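# Weigh the desiccator dish and place it on its mass label

## Task

Take the aluminium dish holding filter paper out of the desiccator and weigh it on the balance with every balance door closed. Then set the dish on the square whose label matches the measured mass, and leave both the desiccator and the balance closed. The desiccator lid may only be slid off and slid back on. The task fails if the lid is raised or tilted more than a little off its rim, or dropped onto its seat from more than a little above it. It also fails if the paper touches anything other than its dish, if the dish, lid or desiccator drops more than about 2 cm, if the desiccator tips over, or if the lid is struck hard against anything.

## Robot and tools

Robot: two arms, left_arm and right_arm. right_arm has a right hand and left_arm has a left hand, which is its mirror image. Each hand has index, middle and ring fingers plus a thumb, driven by 16 motors. Base positions in metres: left_arm (-0.006, +0.398, +0.013) and right_arm (-0.058, -0.521, +0.013).

Scene frame: the origin sits at table-top height, midway between the arms' nominal bases. +z points up, +x points out over the table, and left_arm is on the +y side. Image left and right do not match these names. Every pose, velocity and target is given in this frame.

Hand point axes (right hand): +z runs along the straight fingers toward the tips, +y points out of the palm, and +x points across the palm away from the thumb. On the left hand +x points toward the thumb. The straight fingers reach about 0.14 m beyond knuckles that sit near z = -0.017. A rigid mast near the wrist on the palm side can strike objects.

The row (48 numbers, each in [-1, 1]). Both arms are always included, even if only one moves. The order is:
1. left dx, dy, dz, rx, ry, rz
2. the left hand's 16 motor goals
3. left current_limit, then left speed
4. the same 24 numbers for the right arm

Pose numbers in the row:
- They are offsets, not poses. Each counts from that arm's Hand target at the start of the action or move, along the scene axes.
- 1.0 equals 0.6 m of travel, or 180 degrees of turn. rx, ry, rz together form one rotation vector, applied about the Hand target position.
- Repeating an offset moves the arm again by that amount. All zeros means re-request the current Hand target, which is also how to close a lingering gap.
- The controller limits commanded orientation to within 32 degrees of the measured one at each step.

Hand motor goals, in this order: index_mcp, index_abd, index_pip, index_dip, middle_mcp, middle_abd, middle_pip, middle_dip, ring_mcp, ring_abd, ring_pip, ring_dip, thumb_cmc, thumb_axl, thumb_mcp, thumb_ipl.
- Each is an absolute goal scaled linearly between that hinge's two stops. Moving toward -1 curls fingers toward the palm and swings the thumb in front of the palm.
- Straight values: mcp +0.75, pip +0.58, dip +0.70, abd 0.00, thumb_cmc +0.71, thumb_axl +0.68, thumb_mcp +0.23, thumb_ipl +0.17.
- current_limit maps -1..+1 to 0..550 mA, never below 11 mA.
- speed sets the motor goal rate as (speed+1)/2 of 8.5 rad/s. Initial values are +0.4 and -0.6.
- A zero in a hand column is a real goal, not 'no change'. To keep a hand as it is, copy back its hand_goal, hand_current_limit and hand_speed.

Tools:
- execute_actions(actions, cameras): actions is a list of action tables, each holding up to 15 rows. A row is one 1/30 s step, and each action lasts 0.5 s. A short table repeats its last row. Every row counts from the pose at the start of its action. Images are returned only for an empty list or when cameras names them.
- move(target, speed, blend, stop_force, zero, blocking, cameras): target is one 48-number row, or a list of up to 15 rows. Every row's offsets count from the same starting Hand targets, and the whole move is capped at 10 s.
  - speed: path top speed in m/s, 0.002 to 3.6, default 0.25. Rotation is limited to twice that value in rad/s. Give one value, or one per target.
  - blend: corner rounding in m, default 0, which means stop at each target.
  - stop_force: 3 to 120 N. The path ends when the wrist sensor feels that much push against the motion. It is unreliable while the hand turns, and light loose objects may not register. Omit it when backing away from a contact.
  - zero: default true, which re-zeros the sensor before the move.
  - blocking=false: returns after 0.5 s while the move continues. It cannot be combined with stop_force.
  - Moves do not avoid obstacles or the other arm. Fast moves overshoot and hit harder. Keep paths away from an arm's own base.
- wait(seconds 0..10, cameras): the arms hold their commands.
- stop(cameras): brakes a running move.
- zoom_image(camera, region=[x0,y0,x1,y1]): region is in pixels, at most 504 by 504, on the latest image.
- zero_wrist_force(arm): arm is left_arm or right_arm.
- finished_scene(scene=1): ends the scene and cannot be undone.

Cameras: cam_high, cam_low, cam_display, cam_over_labels, cam_over_pot, cam_left_wrist, cam_right_wrist, all 672x504. cam_over_labels shows the labelled squares and cam_display likely shows the balance. Wrist images may lag while the arm moves.

Results:
- end_effector_position (m), quat_wxyz, velocities, and Hand target, which is the base for the next offsets. The hand point often settles short of its Hand target.
- Joint positions and torques.
- Wrist force and torque, in the hand's own axes, plus a line showing the peak since the last report.
- hand_goal, hand_measured, hand_current_ma and hand_state. The state is one of: moving, goal, blocked (still pressing) or overload (shut down).
- A move adds a 'move:' line with the ending word (done, off_target, moving, held, fault) and any limits applied (paced: the pose was clipped; held: steps were withheld).

Hazards to avoid:
- A contact force of about 150 N, or joint torque at its load limit, stops the arm for 10 s.
- Stiff arms can fault when targeted even slightly beyond a firm contact.
- A hand motor drawing 495 mA or more for 5 s shuts down for 10 s. After a HAND FAULT line, the remaining calls in that reply are skipped.
- Motors overheat when holding loads or pushing against unreachable poses. MOTOR HOT appears at 70 °C, and at 85 °C the arm brakes for 30 s or longer.
- Never let the arms or hands press against each other. A clearance check holds back commands that bring the arms close.
- Do not drop items or push anything off the table, and do not strike fixed objects.
- Slide the lid flat along its rim rather than lifting it.
- Keep the filter paper untouched.
- Set the dish down gently, and close all balance doors before reading the mass.

Each tool is called after "Call:" as name(argument=value, ...), one argument or row to a line, values as JSON.

## Session

Call:
execute_actions(
  actions=[],
)

Scene clock: 0.00 s.
left_arm: end_effector_position=(+0.2774, +0.0844, +0.2690) hand_goal=(+0.754, +0.000, +0.576, +0.696, +0.754, +0.000, +0.576, +0.696, +0.754, +0.000, +0.576, +0.696, +0.714, +0.678, +0.226, +0.168) hand_measured=(+0.754, +0.000, +0.576, +0.696, +0.754, +0.000, +0.576, +0.696, +0.754, +0.000, +0.576, +0.696, +0.714, +0.678, +0.226, +0.168) hand_current_ma=(+0, +0, +0, +0, +0, +0, +0, +0, +0, +0, +0, +0, +0, +0, +0, +0) hand_state=(goal, goal, goal, goal, goal, goal, goal, goal, goal, goal, goal, goal, goal, goal, goal, goal) hand_current_limit=0.40 hand_speed=-0.60 end_effector_quat_wxyz=(+0.155, +0.757, -0.018, -0.634) | right_arm: end_effector_position=(+0.7010, -0.2811, +0.1836) hand_goal=(+0.754, +0.000, +0.576, +0.696, +0.754, +0.000, +0.576, +0.696, +0.754, +0.000, +0.576, +0.696, +0.714, +0.678, +0.226, +0.168) hand_measured=(+0.754, +0.000, +0.576, +0.696, +0.754, +0.000, +0.576, +0.696, +0.754, +0.000, +0.576, +0.696, +0.714, +0.678, +0.226, +0.168) hand_current_ma=(+0, +0, +0, +0, +0, +0, +0, +0, +0, +0, +0, +0, +0, +0, +0, +0) hand_state=(goal, goal, goal, goal, goal, goal, goal, goal, goal, goal, goal, goal, goal, goal, goal, goal) hand_current_limit=0.40 hand_speed=-0.60 end_effector_quat_wxyz=(-0.070, +0.982, -0.092, +0.151)
Joint positions: left_arm=[3.039 -1.896 -1.713 -2.519 1.265 1.787] | right_arm=[0.217 -0.81 1.053 -2.146 -1.528 1.978]
Joint velocities: within noise
Joint torques (N m): no reading
Wrist force (N): no reading
Wrist torque (N m): no reading
Wrist force, peak (N): no reading
Hand target: left_arm +0.2774, +0.0844, +0.2690; +0.155, +0.757, -0.018, -0.634 | right_arm +0.7010, -0.2811, +0.1836; -0.070, +0.982, -0.092, +0.151

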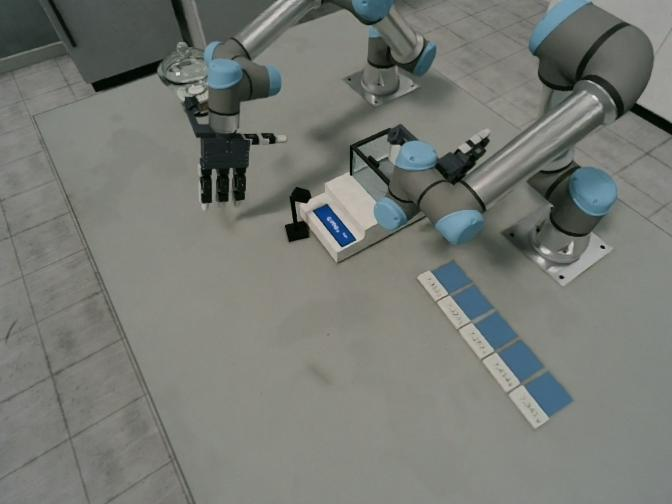

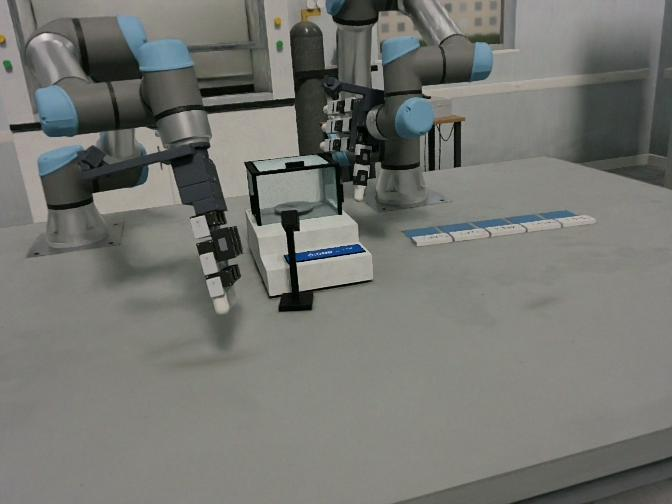

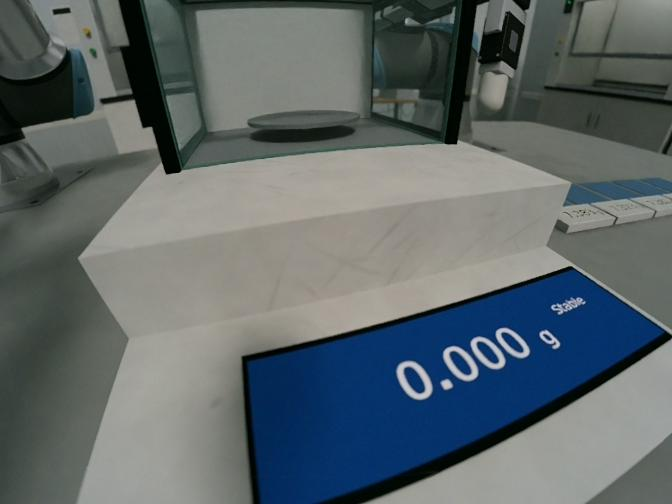

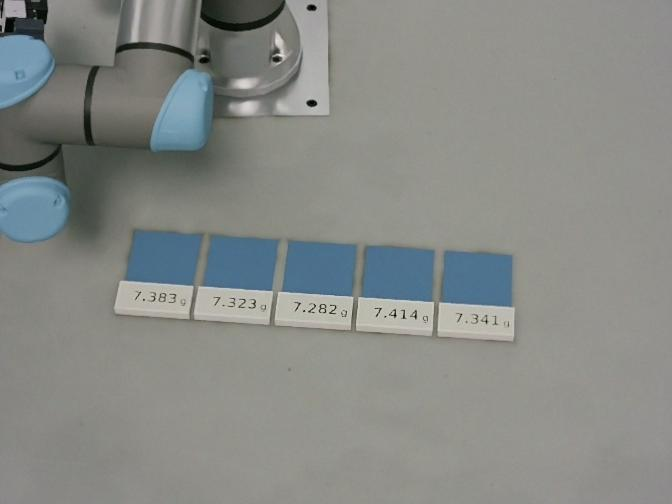

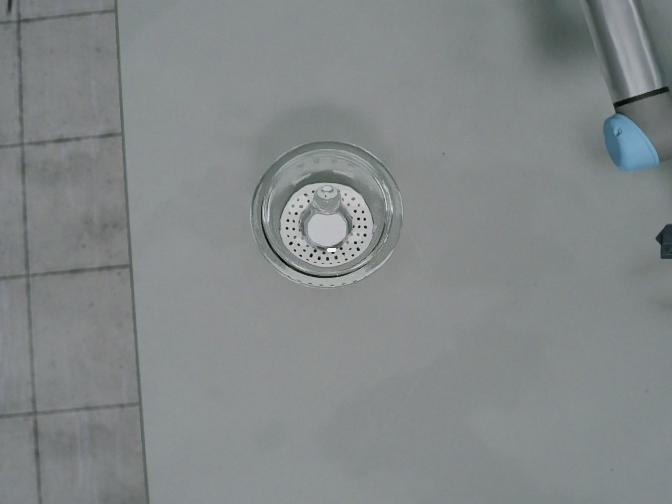

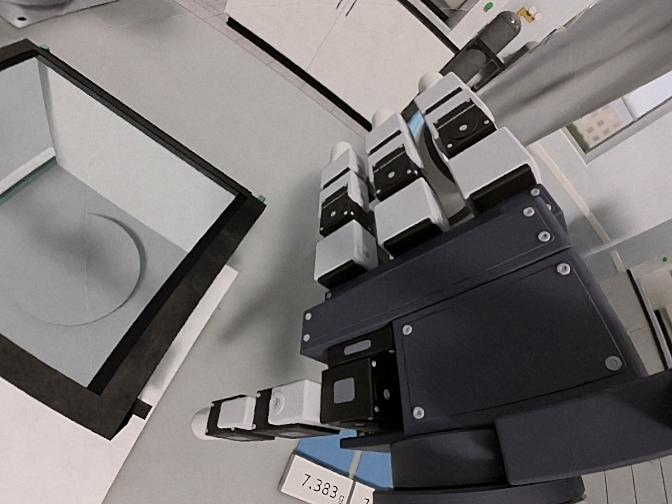

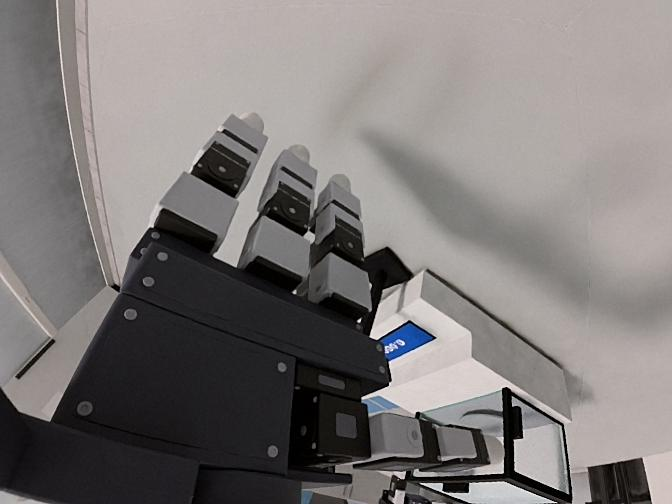

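Call:
zoom_image(
  camera="cam_over_pot",
  region=[230, 120, 430, 310],
)

Call:
zoom_image(
  camera="cam_high",
  region=[120, 20, 320, 170],
)

Call:
zoom_image(
  camera="cam_high",
  region=[270, 100, 470, 270],
)

Call:
zoom_image(
  camera="cam_low",
  region=[200, 130, 420, 320],
)

Call:
zoom_image(
  camera="cam_left_wrist",
  region=[0, 0, 350, 504],
)

Scaled by 2.520.

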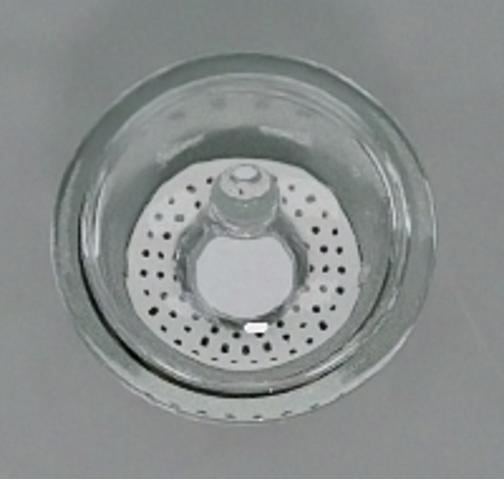

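Scaled by 2.520.

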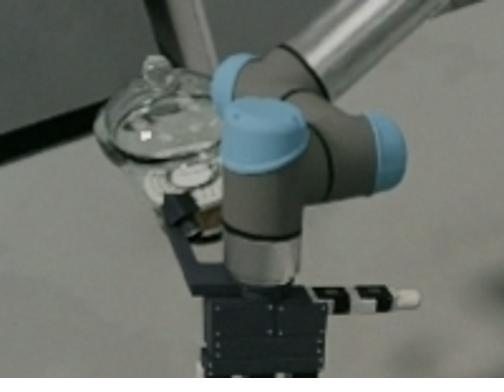

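Scaled by 2.520.

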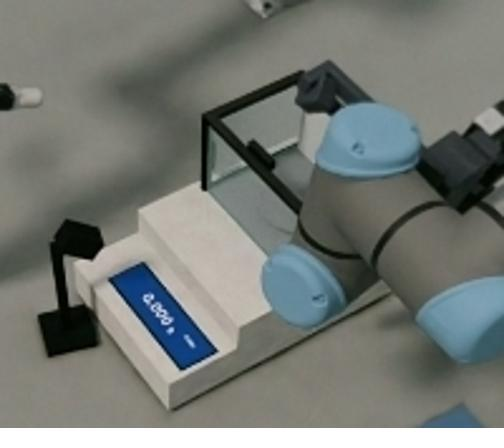

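Scaled by 2.291.

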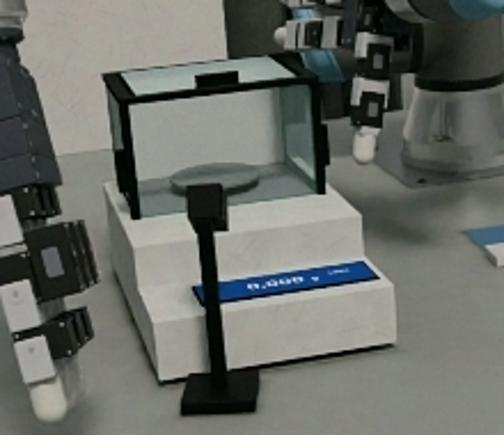

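Scaled by 1.000.

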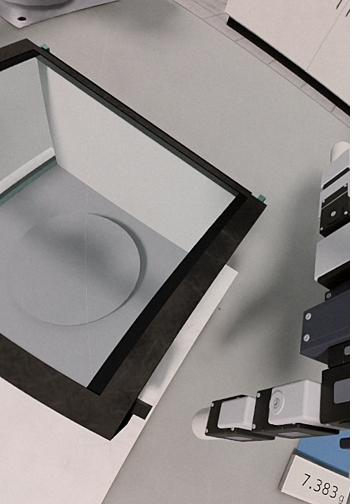

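Call:
move(
  target=[0,0,0,0,0,0, 0.754,0,0.576,0.696,0.754,0,0.576,0.696,0.754,0,0.576,0.696,0.714,0.678,0.226,0.168,0.4,-0.6, -0.0683,-0.948,0.244,-0.0449,0.0968,0.0590, 0.754,0,0.576,0.696,0.754,0,0.576,0.696,0.754,0,0.576,0.696,0.714,0.678,0.226,0.168,0.4,-0.6],
  speed=0.3,
  cameras=["all"],
)

Scene clock: 19.43 s.
left_arm: end_effector_position=(+0.2774, +0.0844, +0.2690) hand_goal=(+0.754, +0.000, +0.576, +0.696, +0.754, +0.000, +0.576, +0.696, +0.754, +0.000, +0.576, +0.696, +0.714, +0.678, +0.226, +0.168) hand_measured=(+0.754, +0.002, +0.576, +0.696, +0.754, +0.002, +0.576, +0.696, +0.754, +0.002, +0.576, +0.696, +0.714, +0.678, +0.226, +0.168) hand_current_ma=(-1, +4, +2, +0, -1, +3, +2, +0, -1, +4, +2, +0, +1, -3, -1, -1) hand_state=(goal, goal, goal, goal, goal, goal, goal, goal, goal, goal, goal, goal, goal, goal, goal, goal) hand_current_limit=0.40 hand_speed=-0.60 end_effector_quat_wxyz=(+0.155, +0.757, -0.018, -0.634) | right_arm: end_effector_position=(+0.6600, -0.8499, +0.3300) hand_goal=(+0.754, +0.000, +0.576, +0.696, +0.754, +0.000, +0.576, +0.696, +0.754, +0.000, +0.576, +0.696, +0.714, +0.678, +0.226, +0.168) hand_measured=(+0.756, -0.004, +0.578, +0.698, +0.754, +0.000, +0.576, +0.696, +0.754, +0.000, +0.576, +0.696, +0.714, +0.678, +0.224, +0.168) hand_current_ma=(+1, -2, +1, +1, +0, +0, +0, +0, +0, +0, +0, +0, +0, +0, -2, +0) hand_state=(goal, goal, goal, goal, goal, goal, goal, goal, goal, goal, goal, goal, goal, goal, goal, goal) hand_current_limit=0.40 hand_speed=-0.60 end_effector_quat_wxyz=(+0.000, +1.000, +0.000, +0.000)
Joint positions: left_arm=[3.039 -1.896 -1.713 -2.519 1.265 1.787] | right_arm=[-0.486 -0.844 0.673 -1.4 -1.571 1.081]
Joint torques (N m): left_arm=[0.28 31.83 16.09 -1.62 -0.3 -0.18] | right_arm=[-8.21 -42.9 -32.85 -0.03 -2.08 -2]
Wrist force (N): left_arm=[-0.2 0.0 0.0] | right_arm=[-0.2 -0.8 0.0]
Wrist torque (N m): left_arm=[-0.01 0.02 -0.01] | right_arm=[-0.10 0.02 0.12]
Wrist force, peak (N): left_arm=[0.3 -0.1 0.6] | right_arm=[0.7 -2.0 -0.9]
Hand target: left_arm +0.2774, +0.0844, +0.2690; +0.155, +0.757, -0.018, -0.634 | right_arm +0.6601, -0.8499, +0.3300; +0.000, +1.000, +0.000, +0.000
Off the commanded pose: left_arm 0.000 m, 0 deg | right_arm 0.000 m, 0 deg.
move: done
camera_calibration:
cam_right_wrist: T_world_to_cam=[[-0.793524, -0.608457, 0.00998324, 0.0408821], [-0.430157, 0.572446, 0.698048, 0.504561], [-0.430447, 0.549623, -0.715981, 1.1187], [0, 0, 0, 1]] pos_world=[0.731024, -0.878824, 0.448354]

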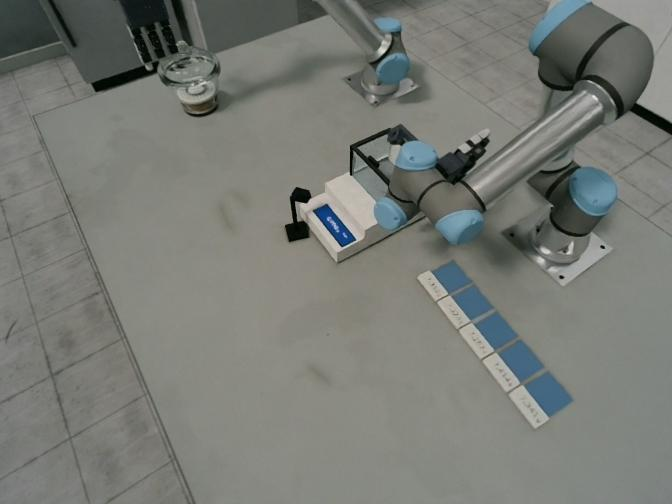

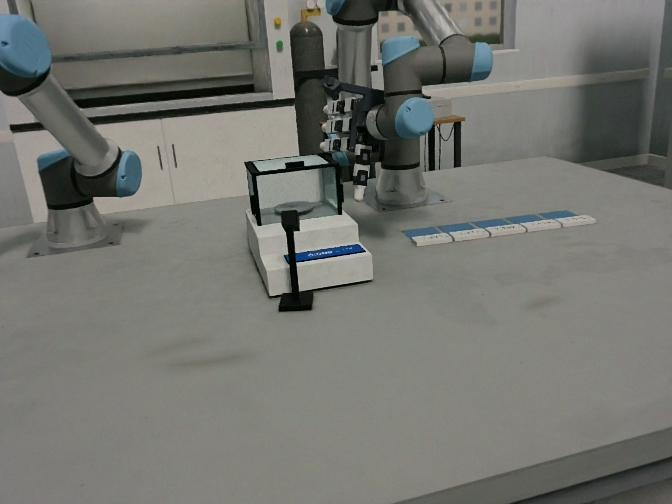

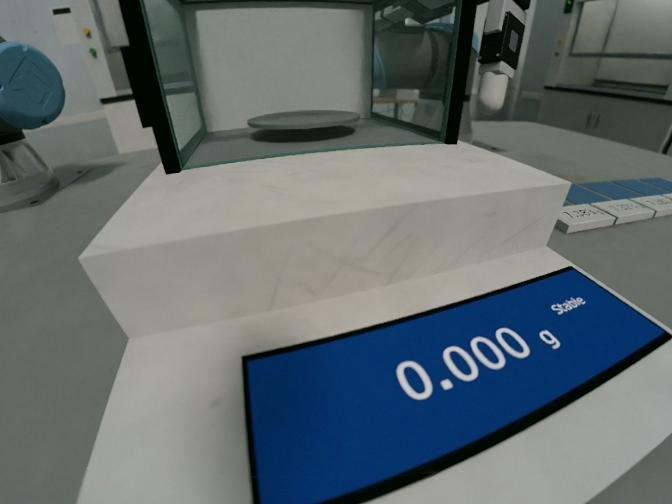

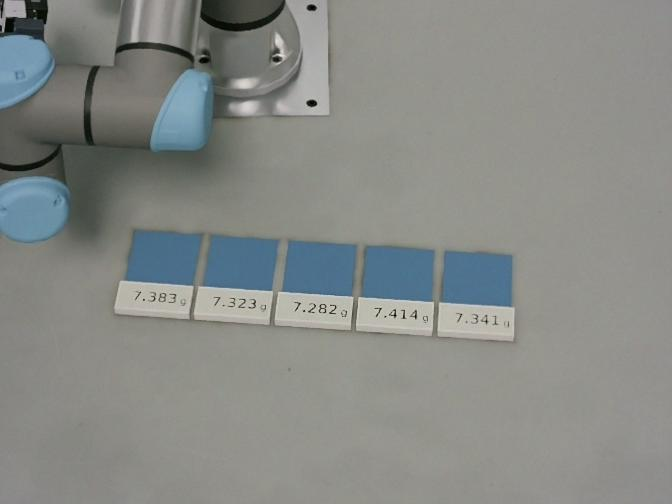

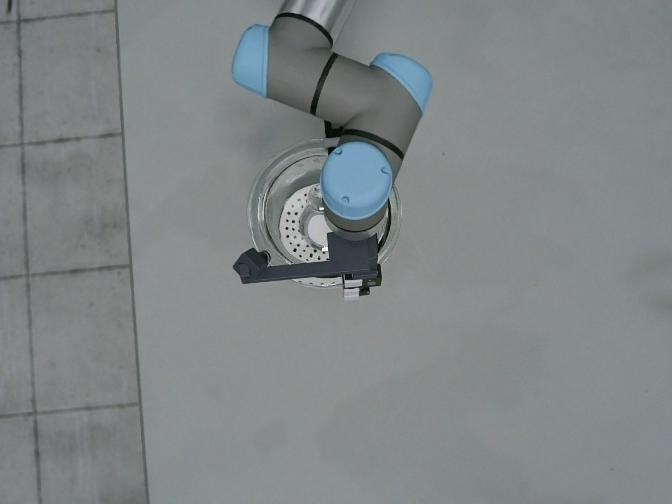

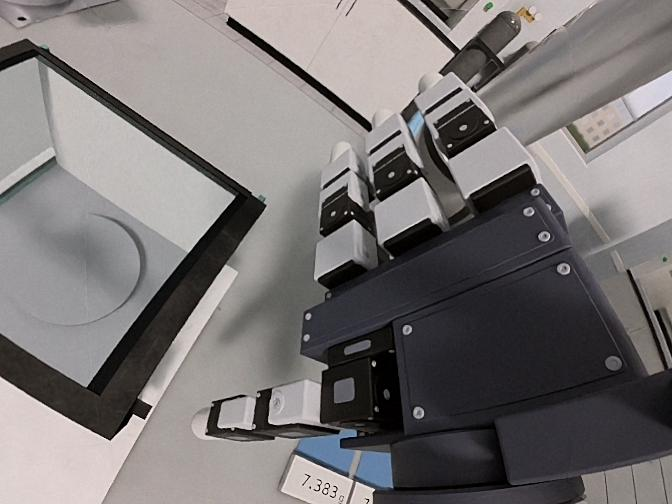

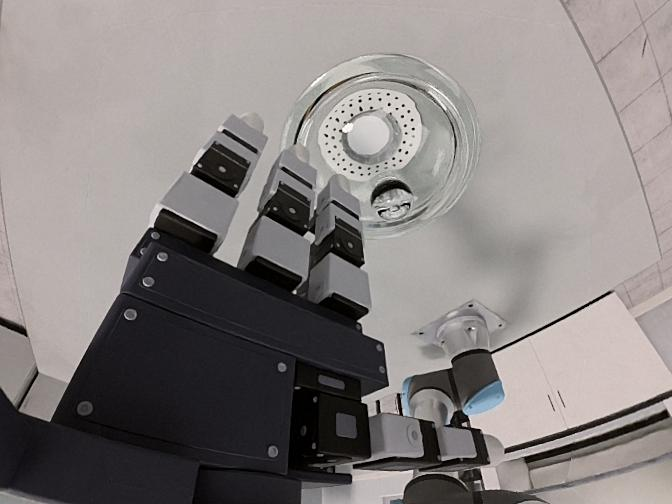

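Call:
zoom_image(
  camera="cam_right_wrist",
  region=[270, 40, 500, 260],
)

Call:
zoom_image(
  camera="cam_high",
  region=[130, 20, 260, 130],
)

Call:
zoom_image(
  camera="cam_high",
  region=[340, 110, 500, 240],
)

Call:
zoom_image(
  camera="cam_low",
  region=[230, 80, 480, 320],
)

Scaled by 2.191 from the camera's 672x504 image, which has a finer 960x720 frame.

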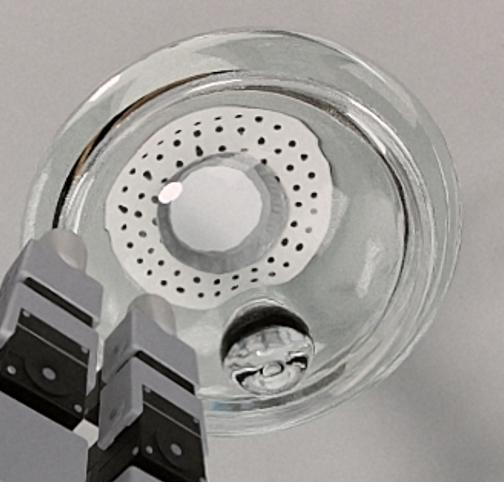

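Scaled by 3.877.

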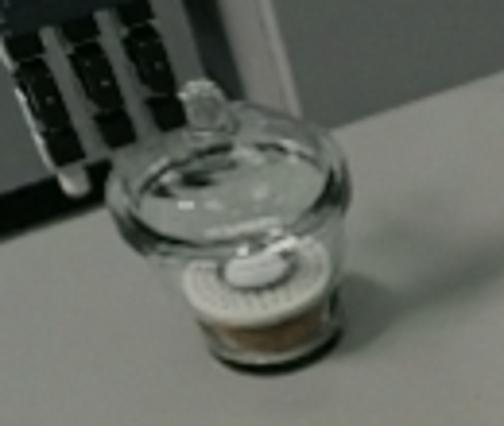

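Scaled by 3.150.

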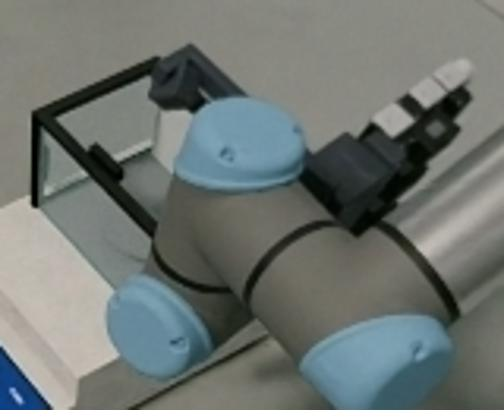

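Scaled by 2.016.

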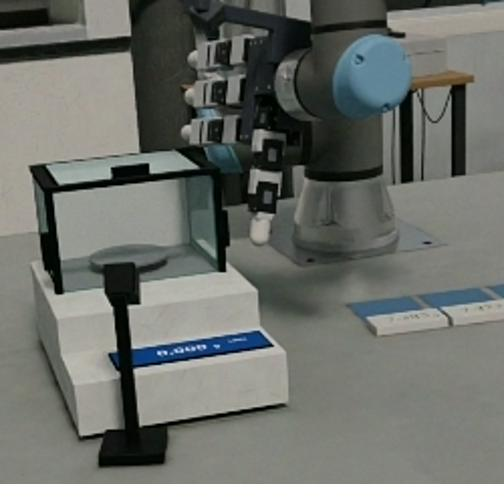

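Call:
move(
  target=[0,0,0,0,0,0, 0.754,0,0.576,0.696,0.754,0,0.576,0.696,0.754,0,0.576,0.696,0.714,0.678,0.226,0.168,0.4,-0.6, -0.2333,0.0833,0.05,0,0,0, 0.754,0,0.576,0.696,0.754,0,0.576,0.696,0.754,0,0.576,0.696,0.714,0.678,0.226,0.168,0.4,-0.6],
  speed=0.2,
  cameras=["cam_right_wrist","cam_over_pot","cam_high"],
)

Call:
zoom_image(
  camera="cam_right_wrist",
  region=[230, 40, 560, 330],
)

Scene clock: 23.70 s.
left_arm: end_effector_position=(+0.2774, +0.0844, +0.2690) hand_goal=(+0.754, +0.000, +0.576, +0.696, +0.754, +0.000, +0.576, +0.696, +0.754, +0.000, +0.576, +0.696, +0.714, +0.678, +0.226, +0.168) hand_measured=(+0.754, +0.002, +0.576, +0.696, +0.754, +0.002, +0.576, +0.696, +0.754, +0.002, +0.576, +0.696, +0.714, +0.678, +0.226, +0.168) hand_current_ma=(-1, +4, +2, +0, -1, +3, +2, +0, -1, +4, +2, +0, +1, -3, -1, -1) hand_state=(goal, goal, goal, goal, goal, goal, goal, goal, goal, goal, goal, goal, goal, goal, goal, goal) hand_current_limit=0.40 hand_speed=-0.60 end_effector_quat_wxyz=(+0.155, +0.757, -0.018, -0.634) | right_arm: end_effector_position=(+0.5202, -0.8000, +0.3600) hand_goal=(+0.754, +0.000, +0.576, +0.696, +0.754, +0.000, +0.576, +0.696, +0.754, +0.000, +0.576, +0.696, +0.714, +0.678, +0.226, +0.168) hand_measured=(+0.754, -0.002, +0.578, +0.698, +0.754, +0.000, +0.576, +0.696, +0.754, +0.000, +0.576, +0.696, +0.714, +0.678, +0.224, +0.168) hand_current_ma=(+0, -1, +1, +1, +0, +0, +0, +0, +0, +0, +0, +0, +0, +0, -2, +0) hand_state=(goal, goal, goal, goal, goal, goal, goal, goal, goal, goal, goal, goal, goal, goal, goal, goal) hand_current_limit=0.40 hand_speed=-0.60 end_effector_quat_wxyz=(+0.000, +1.000, +0.000, +0.000) end_effector_velocity=(-0.001, +0.001, +0.002) end_effector_angular_velocity=(-0.001, -0.002, +0.001)
Joint positions: left_arm=[3.039 -1.896 -1.713 -2.519 1.265 1.787] | right_arm=[-0.522 -1.271 1.25 -1.549 -1.571 1.046]
Joint velocities: left_arm=[within noise] | right_arm=[0 -0.005 0.003 -0.001 0 -0.001]
Joint torques (N m): left_arm=[1.66 31.9 15.64 -1.73 -0.25 -0.18] | right_arm=[-8.4 -51.76 -17.06 -4.4 1.92 -2.01]
Wrist force (N): left_arm=[0.0 0.2 -0.1] | right_arm=[0.2 -0.6 -0.4]
Wrist torque (N m): left_arm=[0.03 0.00 0.00] | right_arm=[-0.03 -0.01 0.14]
Wrist force, peak (N): left_arm=[0.2 -0.1 0.6] | right_arm=[-0.8 -1.1 -0.4]
Hand target: left_arm +0.2774, +0.0844, +0.2690; +0.155, +0.757, -0.018, -0.634 | right_arm +0.5201, -0.8000, +0.3600; +0.000, +1.000, +0.000, +0.000
Off the commanded pose: left_arm 0.000 m, 0 deg | right_arm 0.000 m, 0 deg.
move: done
camera_calibration:
cam_right_wrist: T_world_to_cam=[[-0.793516, -0.608465, 0.0101092, -0.0402], [-0.430002, 0.572378, 0.698199, 0.394784], [-0.430616, 0.549685, -0.715832, 1.0526], [0, 0, 0, 1]] pos_world=[0.591124, -0.829024, 0.478252]
Images, in order (width x height): cam_high 672x504, cam_over_pot 672x504, cam_right_wrist 672x504.

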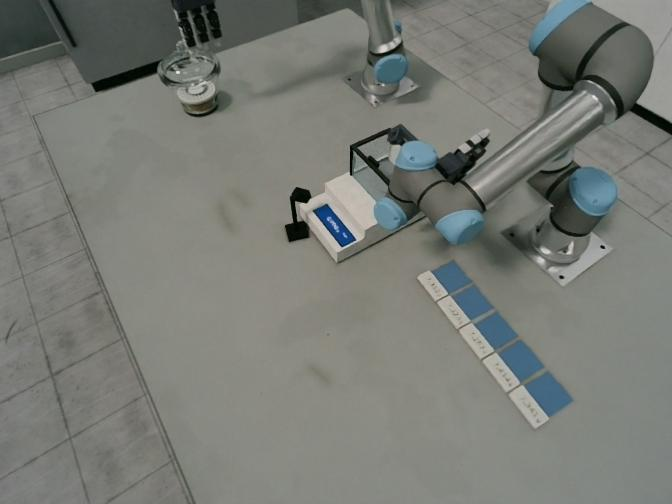

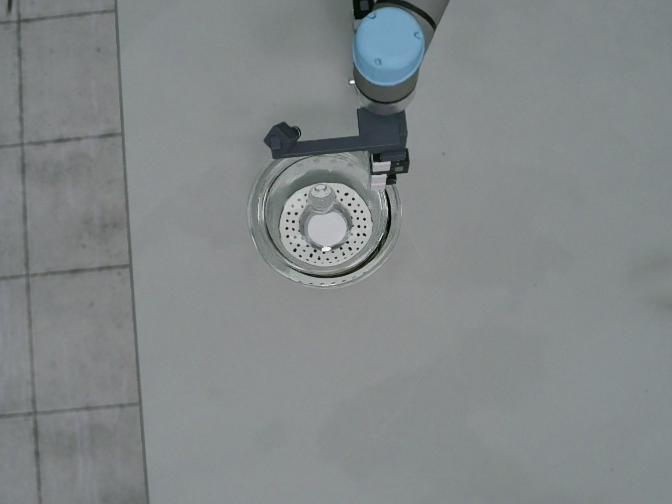

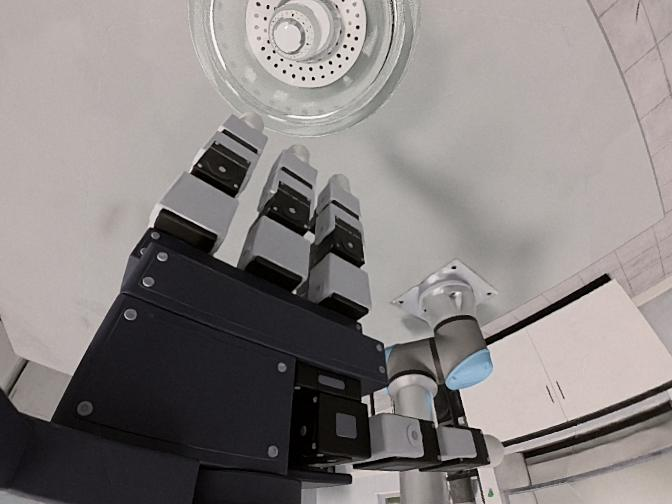

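Scaled by 1.527 from the camera's 672x504 image, which has a finer 960x720 frame.

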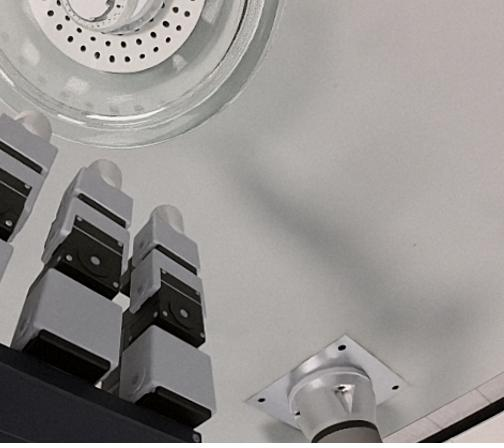

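Call:
zoom_image(
  camera="cam_right_wrist",
  region=[180, 0, 430, 180],
)

Call:
zoom_image(
  camera="cam_over_pot",
  region=[230, 100, 430, 300],
)

Call:
zoom_image(
  camera="cam_high",
  region=[140, 20, 250, 130],
)

Scaled by 2.016 from the camera's 672x504 image, which has a finer 960x720 frame.

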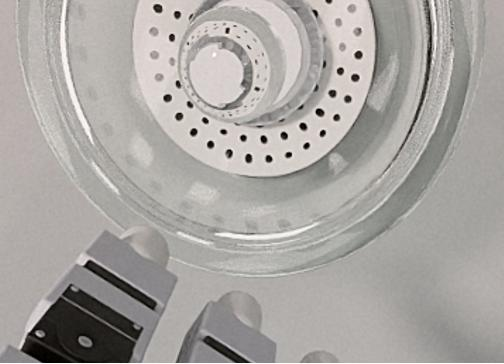

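Scaled by 2.520.

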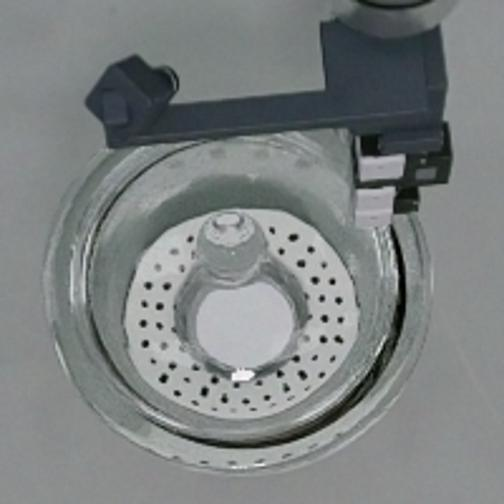

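Scaled by 4.582.

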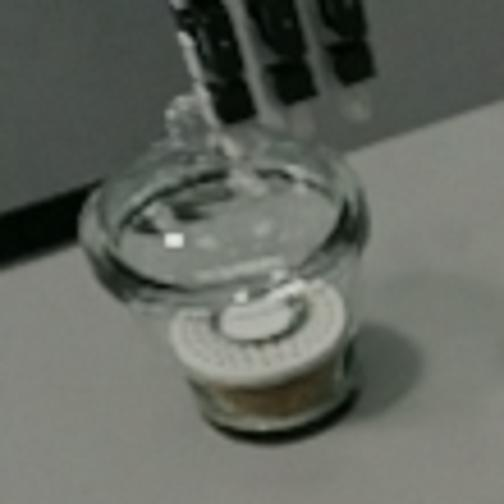

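Call:
move(
  target=[
    [0,0,0,0,0,0, 0.754,0,0.576,0.696,0.754,0,0.576,0.696,0.754,0,0.576,0.696,0.714,0.678,0.226,0.168,0.4,-0.6, 0,0,0,0,0,0, 0.959,0,-0.445,-0.464,0.959,0,-0.445,-0.464,0.959,0,-0.445,-0.464,-0.686,0.678,0.112,-0.265,0.4,-0.6],
    [0,0,0,0,0,0, 0.754,0,0.576,0.696,0.754,0,0.576,0.696,0.754,0,0.576,0.696,0.714,0.678,0.226,0.168,0.4,-0.6, -0.1337,0,-0.1667,0.1954,-0.1954,-0.4717, 0.959,0,-0.445,-0.464,0.959,0,-0.445,-0.464,0.959,0,-0.445,-0.464,-0.686,0.678,0.112,-0.265,0.4,-0.6],
  ],
  speed=0.25,
  cameras=["cam_right_wrist","cam_over_pot","cam_high"],
)

Call:
zoom_image(
  camera="cam_right_wrist",
  region=[200, 130, 500, 380],
)

Scene clock: 43.50 s.
left_arm: end_effector_position=(+0.2774, +0.0844, +0.2690) hand_goal=(+0.754, +0.000, +0.576, +0.696, +0.754, +0.000, +0.576, +0.696, +0.754, +0.000, +0.576, +0.696, +0.714, +0.678, +0.226, +0.168) hand_measured=(+0.754, +0.002, +0.576, +0.696, +0.754, +0.002, +0.576, +0.696, +0.754, +0.002, +0.576, +0.696, +0.714, +0.678, +0.226, +0.168) hand_current_ma=(-1, +4, +2, +0, -1, +3, +2, +0, -1, +4, +2, +0, +1, -3, -1, -1) hand_state=(goal, goal, goal, goal, goal, goal, goal, goal, goal, goal, goal, goal, goal, goal, goal, goal) hand_current_limit=0.40 hand_speed=-0.60 end_effector_quat_wxyz=(+0.155, +0.757, -0.018, -0.634) | right_arm: end_effector_position=(+0.4399, -0.8000, +0.2600) hand_goal=(+0.960, +0.000, -0.444, -0.464, +0.960, +0.000, -0.444, -0.464, +0.960, +0.000, -0.444, -0.464, -0.686, +0.678, +0.112, -0.264) hand_measured=(+0.956, -0.002, -0.440, -0.462, +0.956, +0.000, -0.440, -0.460, +0.956, +0.000, -0.440, -0.460, -0.684, +0.678, +0.110, -0.262) hand_current_ma=(-4, -1, +2, +2, -4, +0, +3, +2, -4, +0, +3, +2, +2, +0, -2, +1) hand_state=(goal, goal, goal, goal, goal, goal, goal, goal, goal, goal, goal, goal, goal, goal, goal, goal) hand_current_limit=0.40 hand_speed=-0.60 end_effector_quat_wxyz=(-0.271, +0.653, -0.653, +0.270)
Joint positions: left_arm=[3.039 -1.896 -1.713 -2.519 1.265 1.787] | right_arm=[-0.919 -1.478 1.919 -2.554 -0.971 2.389]
Joint torques (N m): left_arm=[0.53 30.77 14.98 -1.63 -0.37 -0.11] | right_arm=[-8.46 -40.22 -15.89 -4.98 3.08 1.57]
Wrist force (N): left_arm=[-0.2 -0.1 0.0] | right_arm=[-0.2 1.6 -0.9]
Wrist torque (N m): left_arm=[-0.02 0.02 -0.01] | right_arm=[0.34 0.01 0.04]
Wrist force, peak (N): left_arm=[-0.1 -0.1 0.8] | right_arm=[-0.2 1.8 -0.8]
Hand target: left_arm +0.2774, +0.0844, +0.2690; +0.155, +0.757, -0.018, -0.634 | right_arm +0.4399, -0.8000, +0.2600; -0.271, +0.653, -0.653, +0.270
Off the commanded pose: left_arm 0.000 m, 0 deg | right_arm 0.000 m, 0 deg.
move: done
camera_calibration:
cam_right_wrist: T_world_to_cam=[[-0.437927, 0.793201, -0.423145, 0.974721], [-0.0889196, 0.430154, 0.898366, 0.114138], [0.894602, 0.431045, -0.117845, 0.113162], [0, 0, 0, 1]] pos_world=[0.335771, -0.871025, 0.323247]
Images, in order (width x height): cam_high 672x504, cam_over_pot 672x504, cam_right_wrist 672x504.

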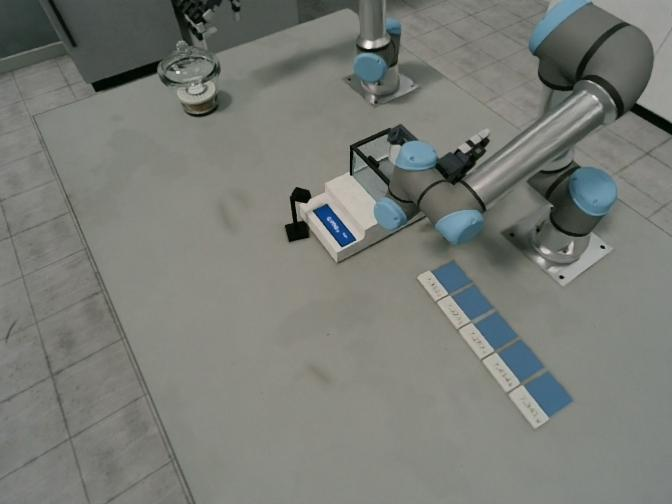

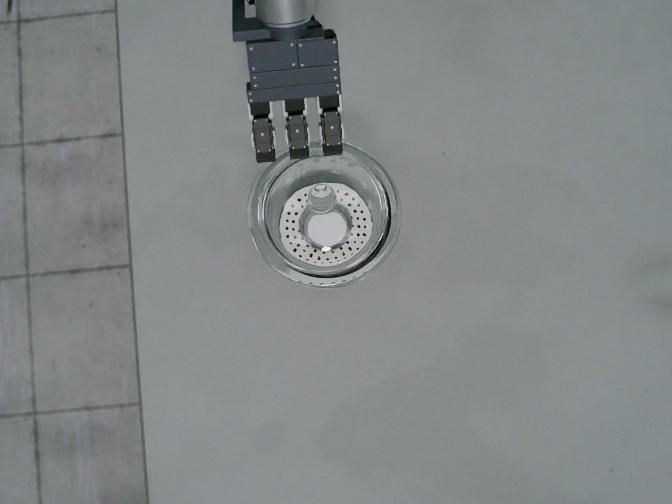

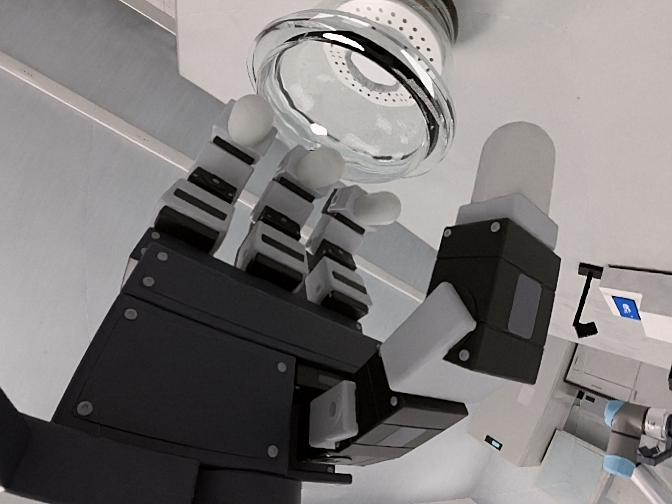

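Scaled by 1.680 from the camera's 672x504 image, which has a finer 960x720 frame.

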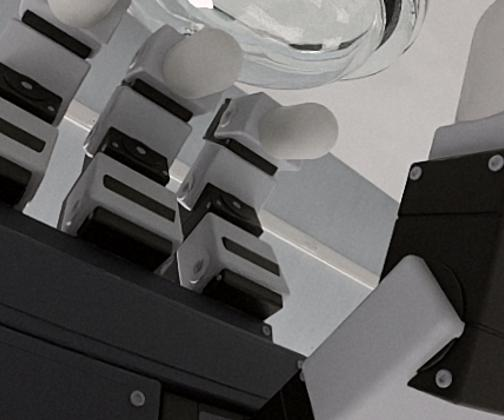

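Call:
move(
  target=[
    [0,0,0,0,0,0, 0.754,0,0.576,0.696,0.754,0,0.576,0.696,0.754,0,0.576,0.696,0.714,0.678,0.226,0.168,0.4,-0.6, 0,0,0.0667,0,0,0, 0.959,0,-0.445,-0.464,0.959,0,-0.445,-0.464,0.959,0,-0.445,-0.464,-0.686,0.678,0.112,-0.265,0.4,-0.6],
    [0,0,0,0,0,0, 0.754,0,0.576,0.696,0.754,0,0.576,0.696,0.754,0,0.576,0.696,0.714,0.678,0.226,0.168,0.4,-0.6, 0.26,0.005,0.0667,0,0,0, 0.959,0,-0.445,-0.464,0.959,0,-0.445,-0.464,0.959,0,-0.445,-0.464,-0.686,0.678,0.112,-0.265,0.4,-0.6],
    [0,0,0,0,0,0, 0.754,0,0.576,0.696,0.754,0,0.576,0.696,0.754,0,0.576,0.696,0.714,0.678,0.226,0.168,0.4,-0.6, 0.26,0.005,0.01,0,0,0, 0.959,0,-0.445,-0.464,0.959,0,-0.445,-0.464,0.959,0,-0.445,-0.464,-0.686,0.678,0.112,-0.265,0.4,-0.6],
  ],
  speed=[0.2,0.2,0.05],
  blend=[0.02,0,0],
  cameras=["cam_right_wrist","cam_over_pot","cam_high"],
)

Call:
zoom_image(
  camera="cam_right_wrist",
  region=[270, 80, 570, 330],
)

Call:
zoom_image(
  camera="cam_over_pot",
  region=[230, 100, 430, 300],
)

Call:
zoom_image(
  camera="cam_high",
  region=[140, 0, 250, 130],
)

Scene clock: 49.43 s.
left_arm: end_effector_position=(+0.2774, +0.0844, +0.2690) hand_goal=(+0.754, +0.000, +0.576, +0.696, +0.754, +0.000, +0.576, +0.696, +0.754, +0.000, +0.576, +0.696, +0.714, +0.678, +0.226, +0.168) hand_measured=(+0.754, +0.002, +0.576, +0.696, +0.754, +0.002, +0.576, +0.696, +0.754, +0.002, +0.576, +0.696, +0.714, +0.678, +0.226, +0.168) hand_current_ma=(-1, +4, +2, +0, -1, +3, +2, +0, -1, +4, +2, +0, +1, -3, -1, -1) hand_state=(goal, goal, goal, goal, goal, goal, goal, goal, goal, goal, goal, goal, goal, goal, goal, goal) hand_current_limit=0.40 hand_speed=-0.60 end_effector_quat_wxyz=(+0.155, +0.757, -0.018, -0.634) | right_arm: end_effector_position=(+0.5958, -0.7970, +0.2661) hand_goal=(+0.960, +0.000, -0.444, -0.464, +0.960, +0.000, -0.444, -0.464, +0.960, +0.000, -0.444, -0.464, -0.686, +0.678, +0.112, -0.264) hand_measured=(+0.956, -0.002, -0.442, -0.462, +0.954, +0.000, -0.440, -0.460, +0.956, +0.000, -0.440, -0.460, -0.684, +0.678, +0.110, -0.262) hand_current_ma=(-4, -1, +2, +2, -4, +0, +2, +2, -4, +0, +2, +2, +2, +0, -2, +1) hand_state=(goal, goal, goal, goal, goal, goal, goal, goal, goal, goal, goal, goal, goal, goal, goal, goal) hand_current_limit=0.40 hand_speed=-0.60 end_effector_quat_wxyz=(-0.271, +0.653, -0.653, +0.270)
Joint positions: left_arm=[3.039 -1.896 -1.713 -2.519 1.265 1.787] | right_arm=[-0.707 -1.168 1.528 -2.578 -1.091 2.594]
Joint torques (N m): left_arm=[0.34 31.3 16.31 -1.55 -0.51 -0.19] | right_arm=[11.05 -30.88 -16.45 -4.95 -0.94 1.36]
Wrist force (N): left_arm=[-0.1 0.0 0.2] | right_arm=[0.2 1.0 -0.6]
Wrist torque (N m): left_arm=[-0.02 0.01 0.00] | right_arm=[0.22 -0.02 0.05]
Wrist force, peak (N): left_arm=[-0.2 -0.6 0.3] | right_arm=[-0.2 2.5 -0.1]
Hand target: left_arm +0.2774, +0.0844, +0.2690; +0.155, +0.757, -0.018, -0.634 | right_arm +0.5959, -0.7970, +0.2660; -0.271, +0.653, -0.653, +0.270
Off the commanded pose: left_arm 0.000 m, 0 deg | right_arm 0.000 m, 0 deg.
move: done
camera_calibration:
cam_right_wrist: T_world_to_cam=[[-0.437698, 0.793254, -0.423284, 1.04317], [-0.0889703, 0.430253, 0.898313, 0.121357], [0.894709, 0.43085, -0.117745, -0.0271345], [0, 0, 0, 1]] pos_world=[0.49167, -0.868025, 0.329347]
Images, in order (width x height): cam_high 672x504, cam_over_pot 672x504, cam_right_wrist 672x504.

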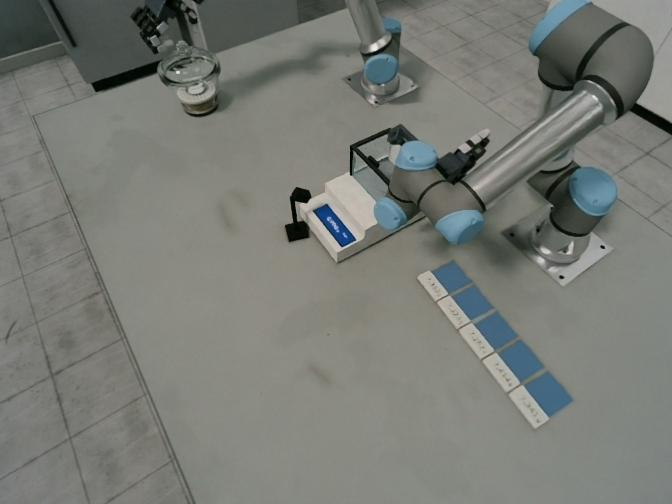

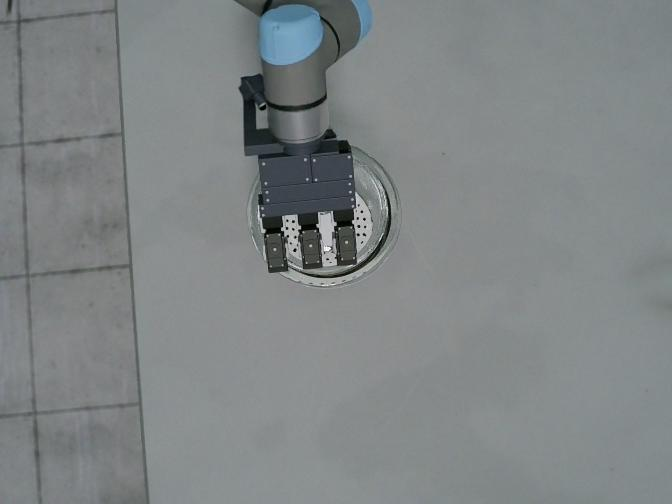

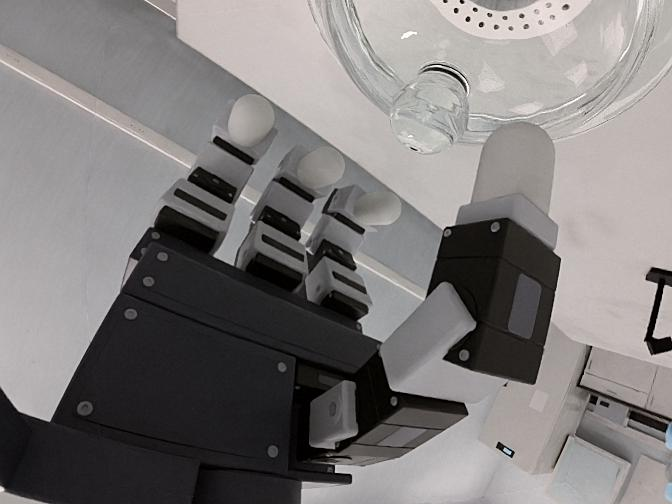

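Scaled by 1.680 from the camera's 672x504 image, which has a finer 960x720 frame.

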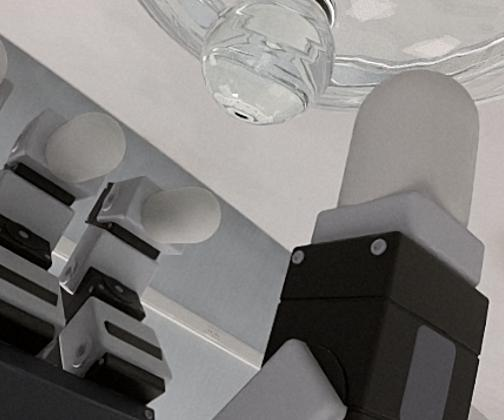

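Scaled by 2.520.

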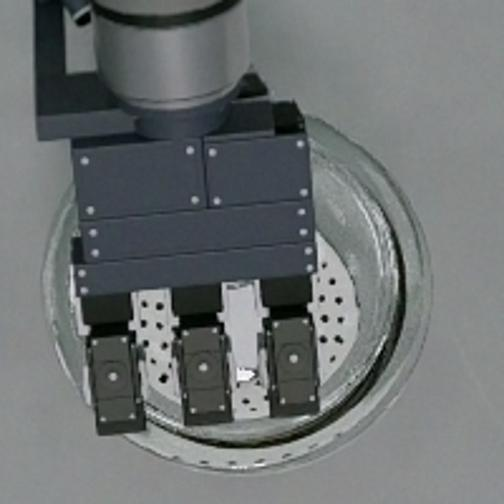

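Scaled by 3.877.

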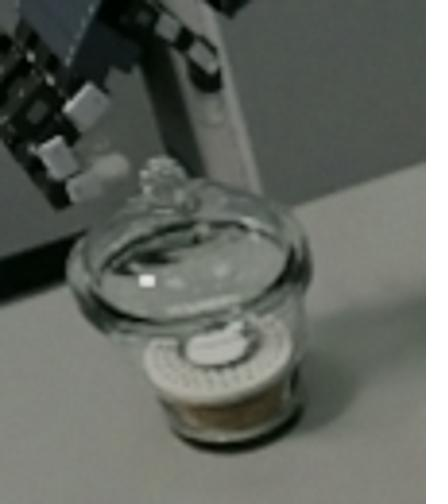

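Call:
zoom_image(
  camera="cam_over_pot",
  region=[270, 150, 380, 260],
)

Call:
zoom_image(
  camera="cam_right_wrist",
  region=[360, 40, 480, 160],
)

Scaled by 4.582.

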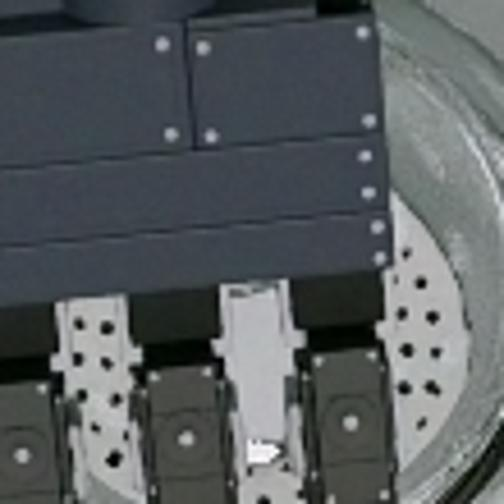

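Scaled by 4.200 from the camera's 672x504 image, which has a finer 960x720 frame.

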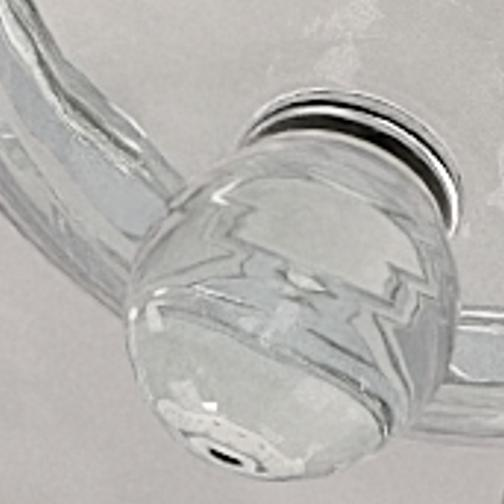

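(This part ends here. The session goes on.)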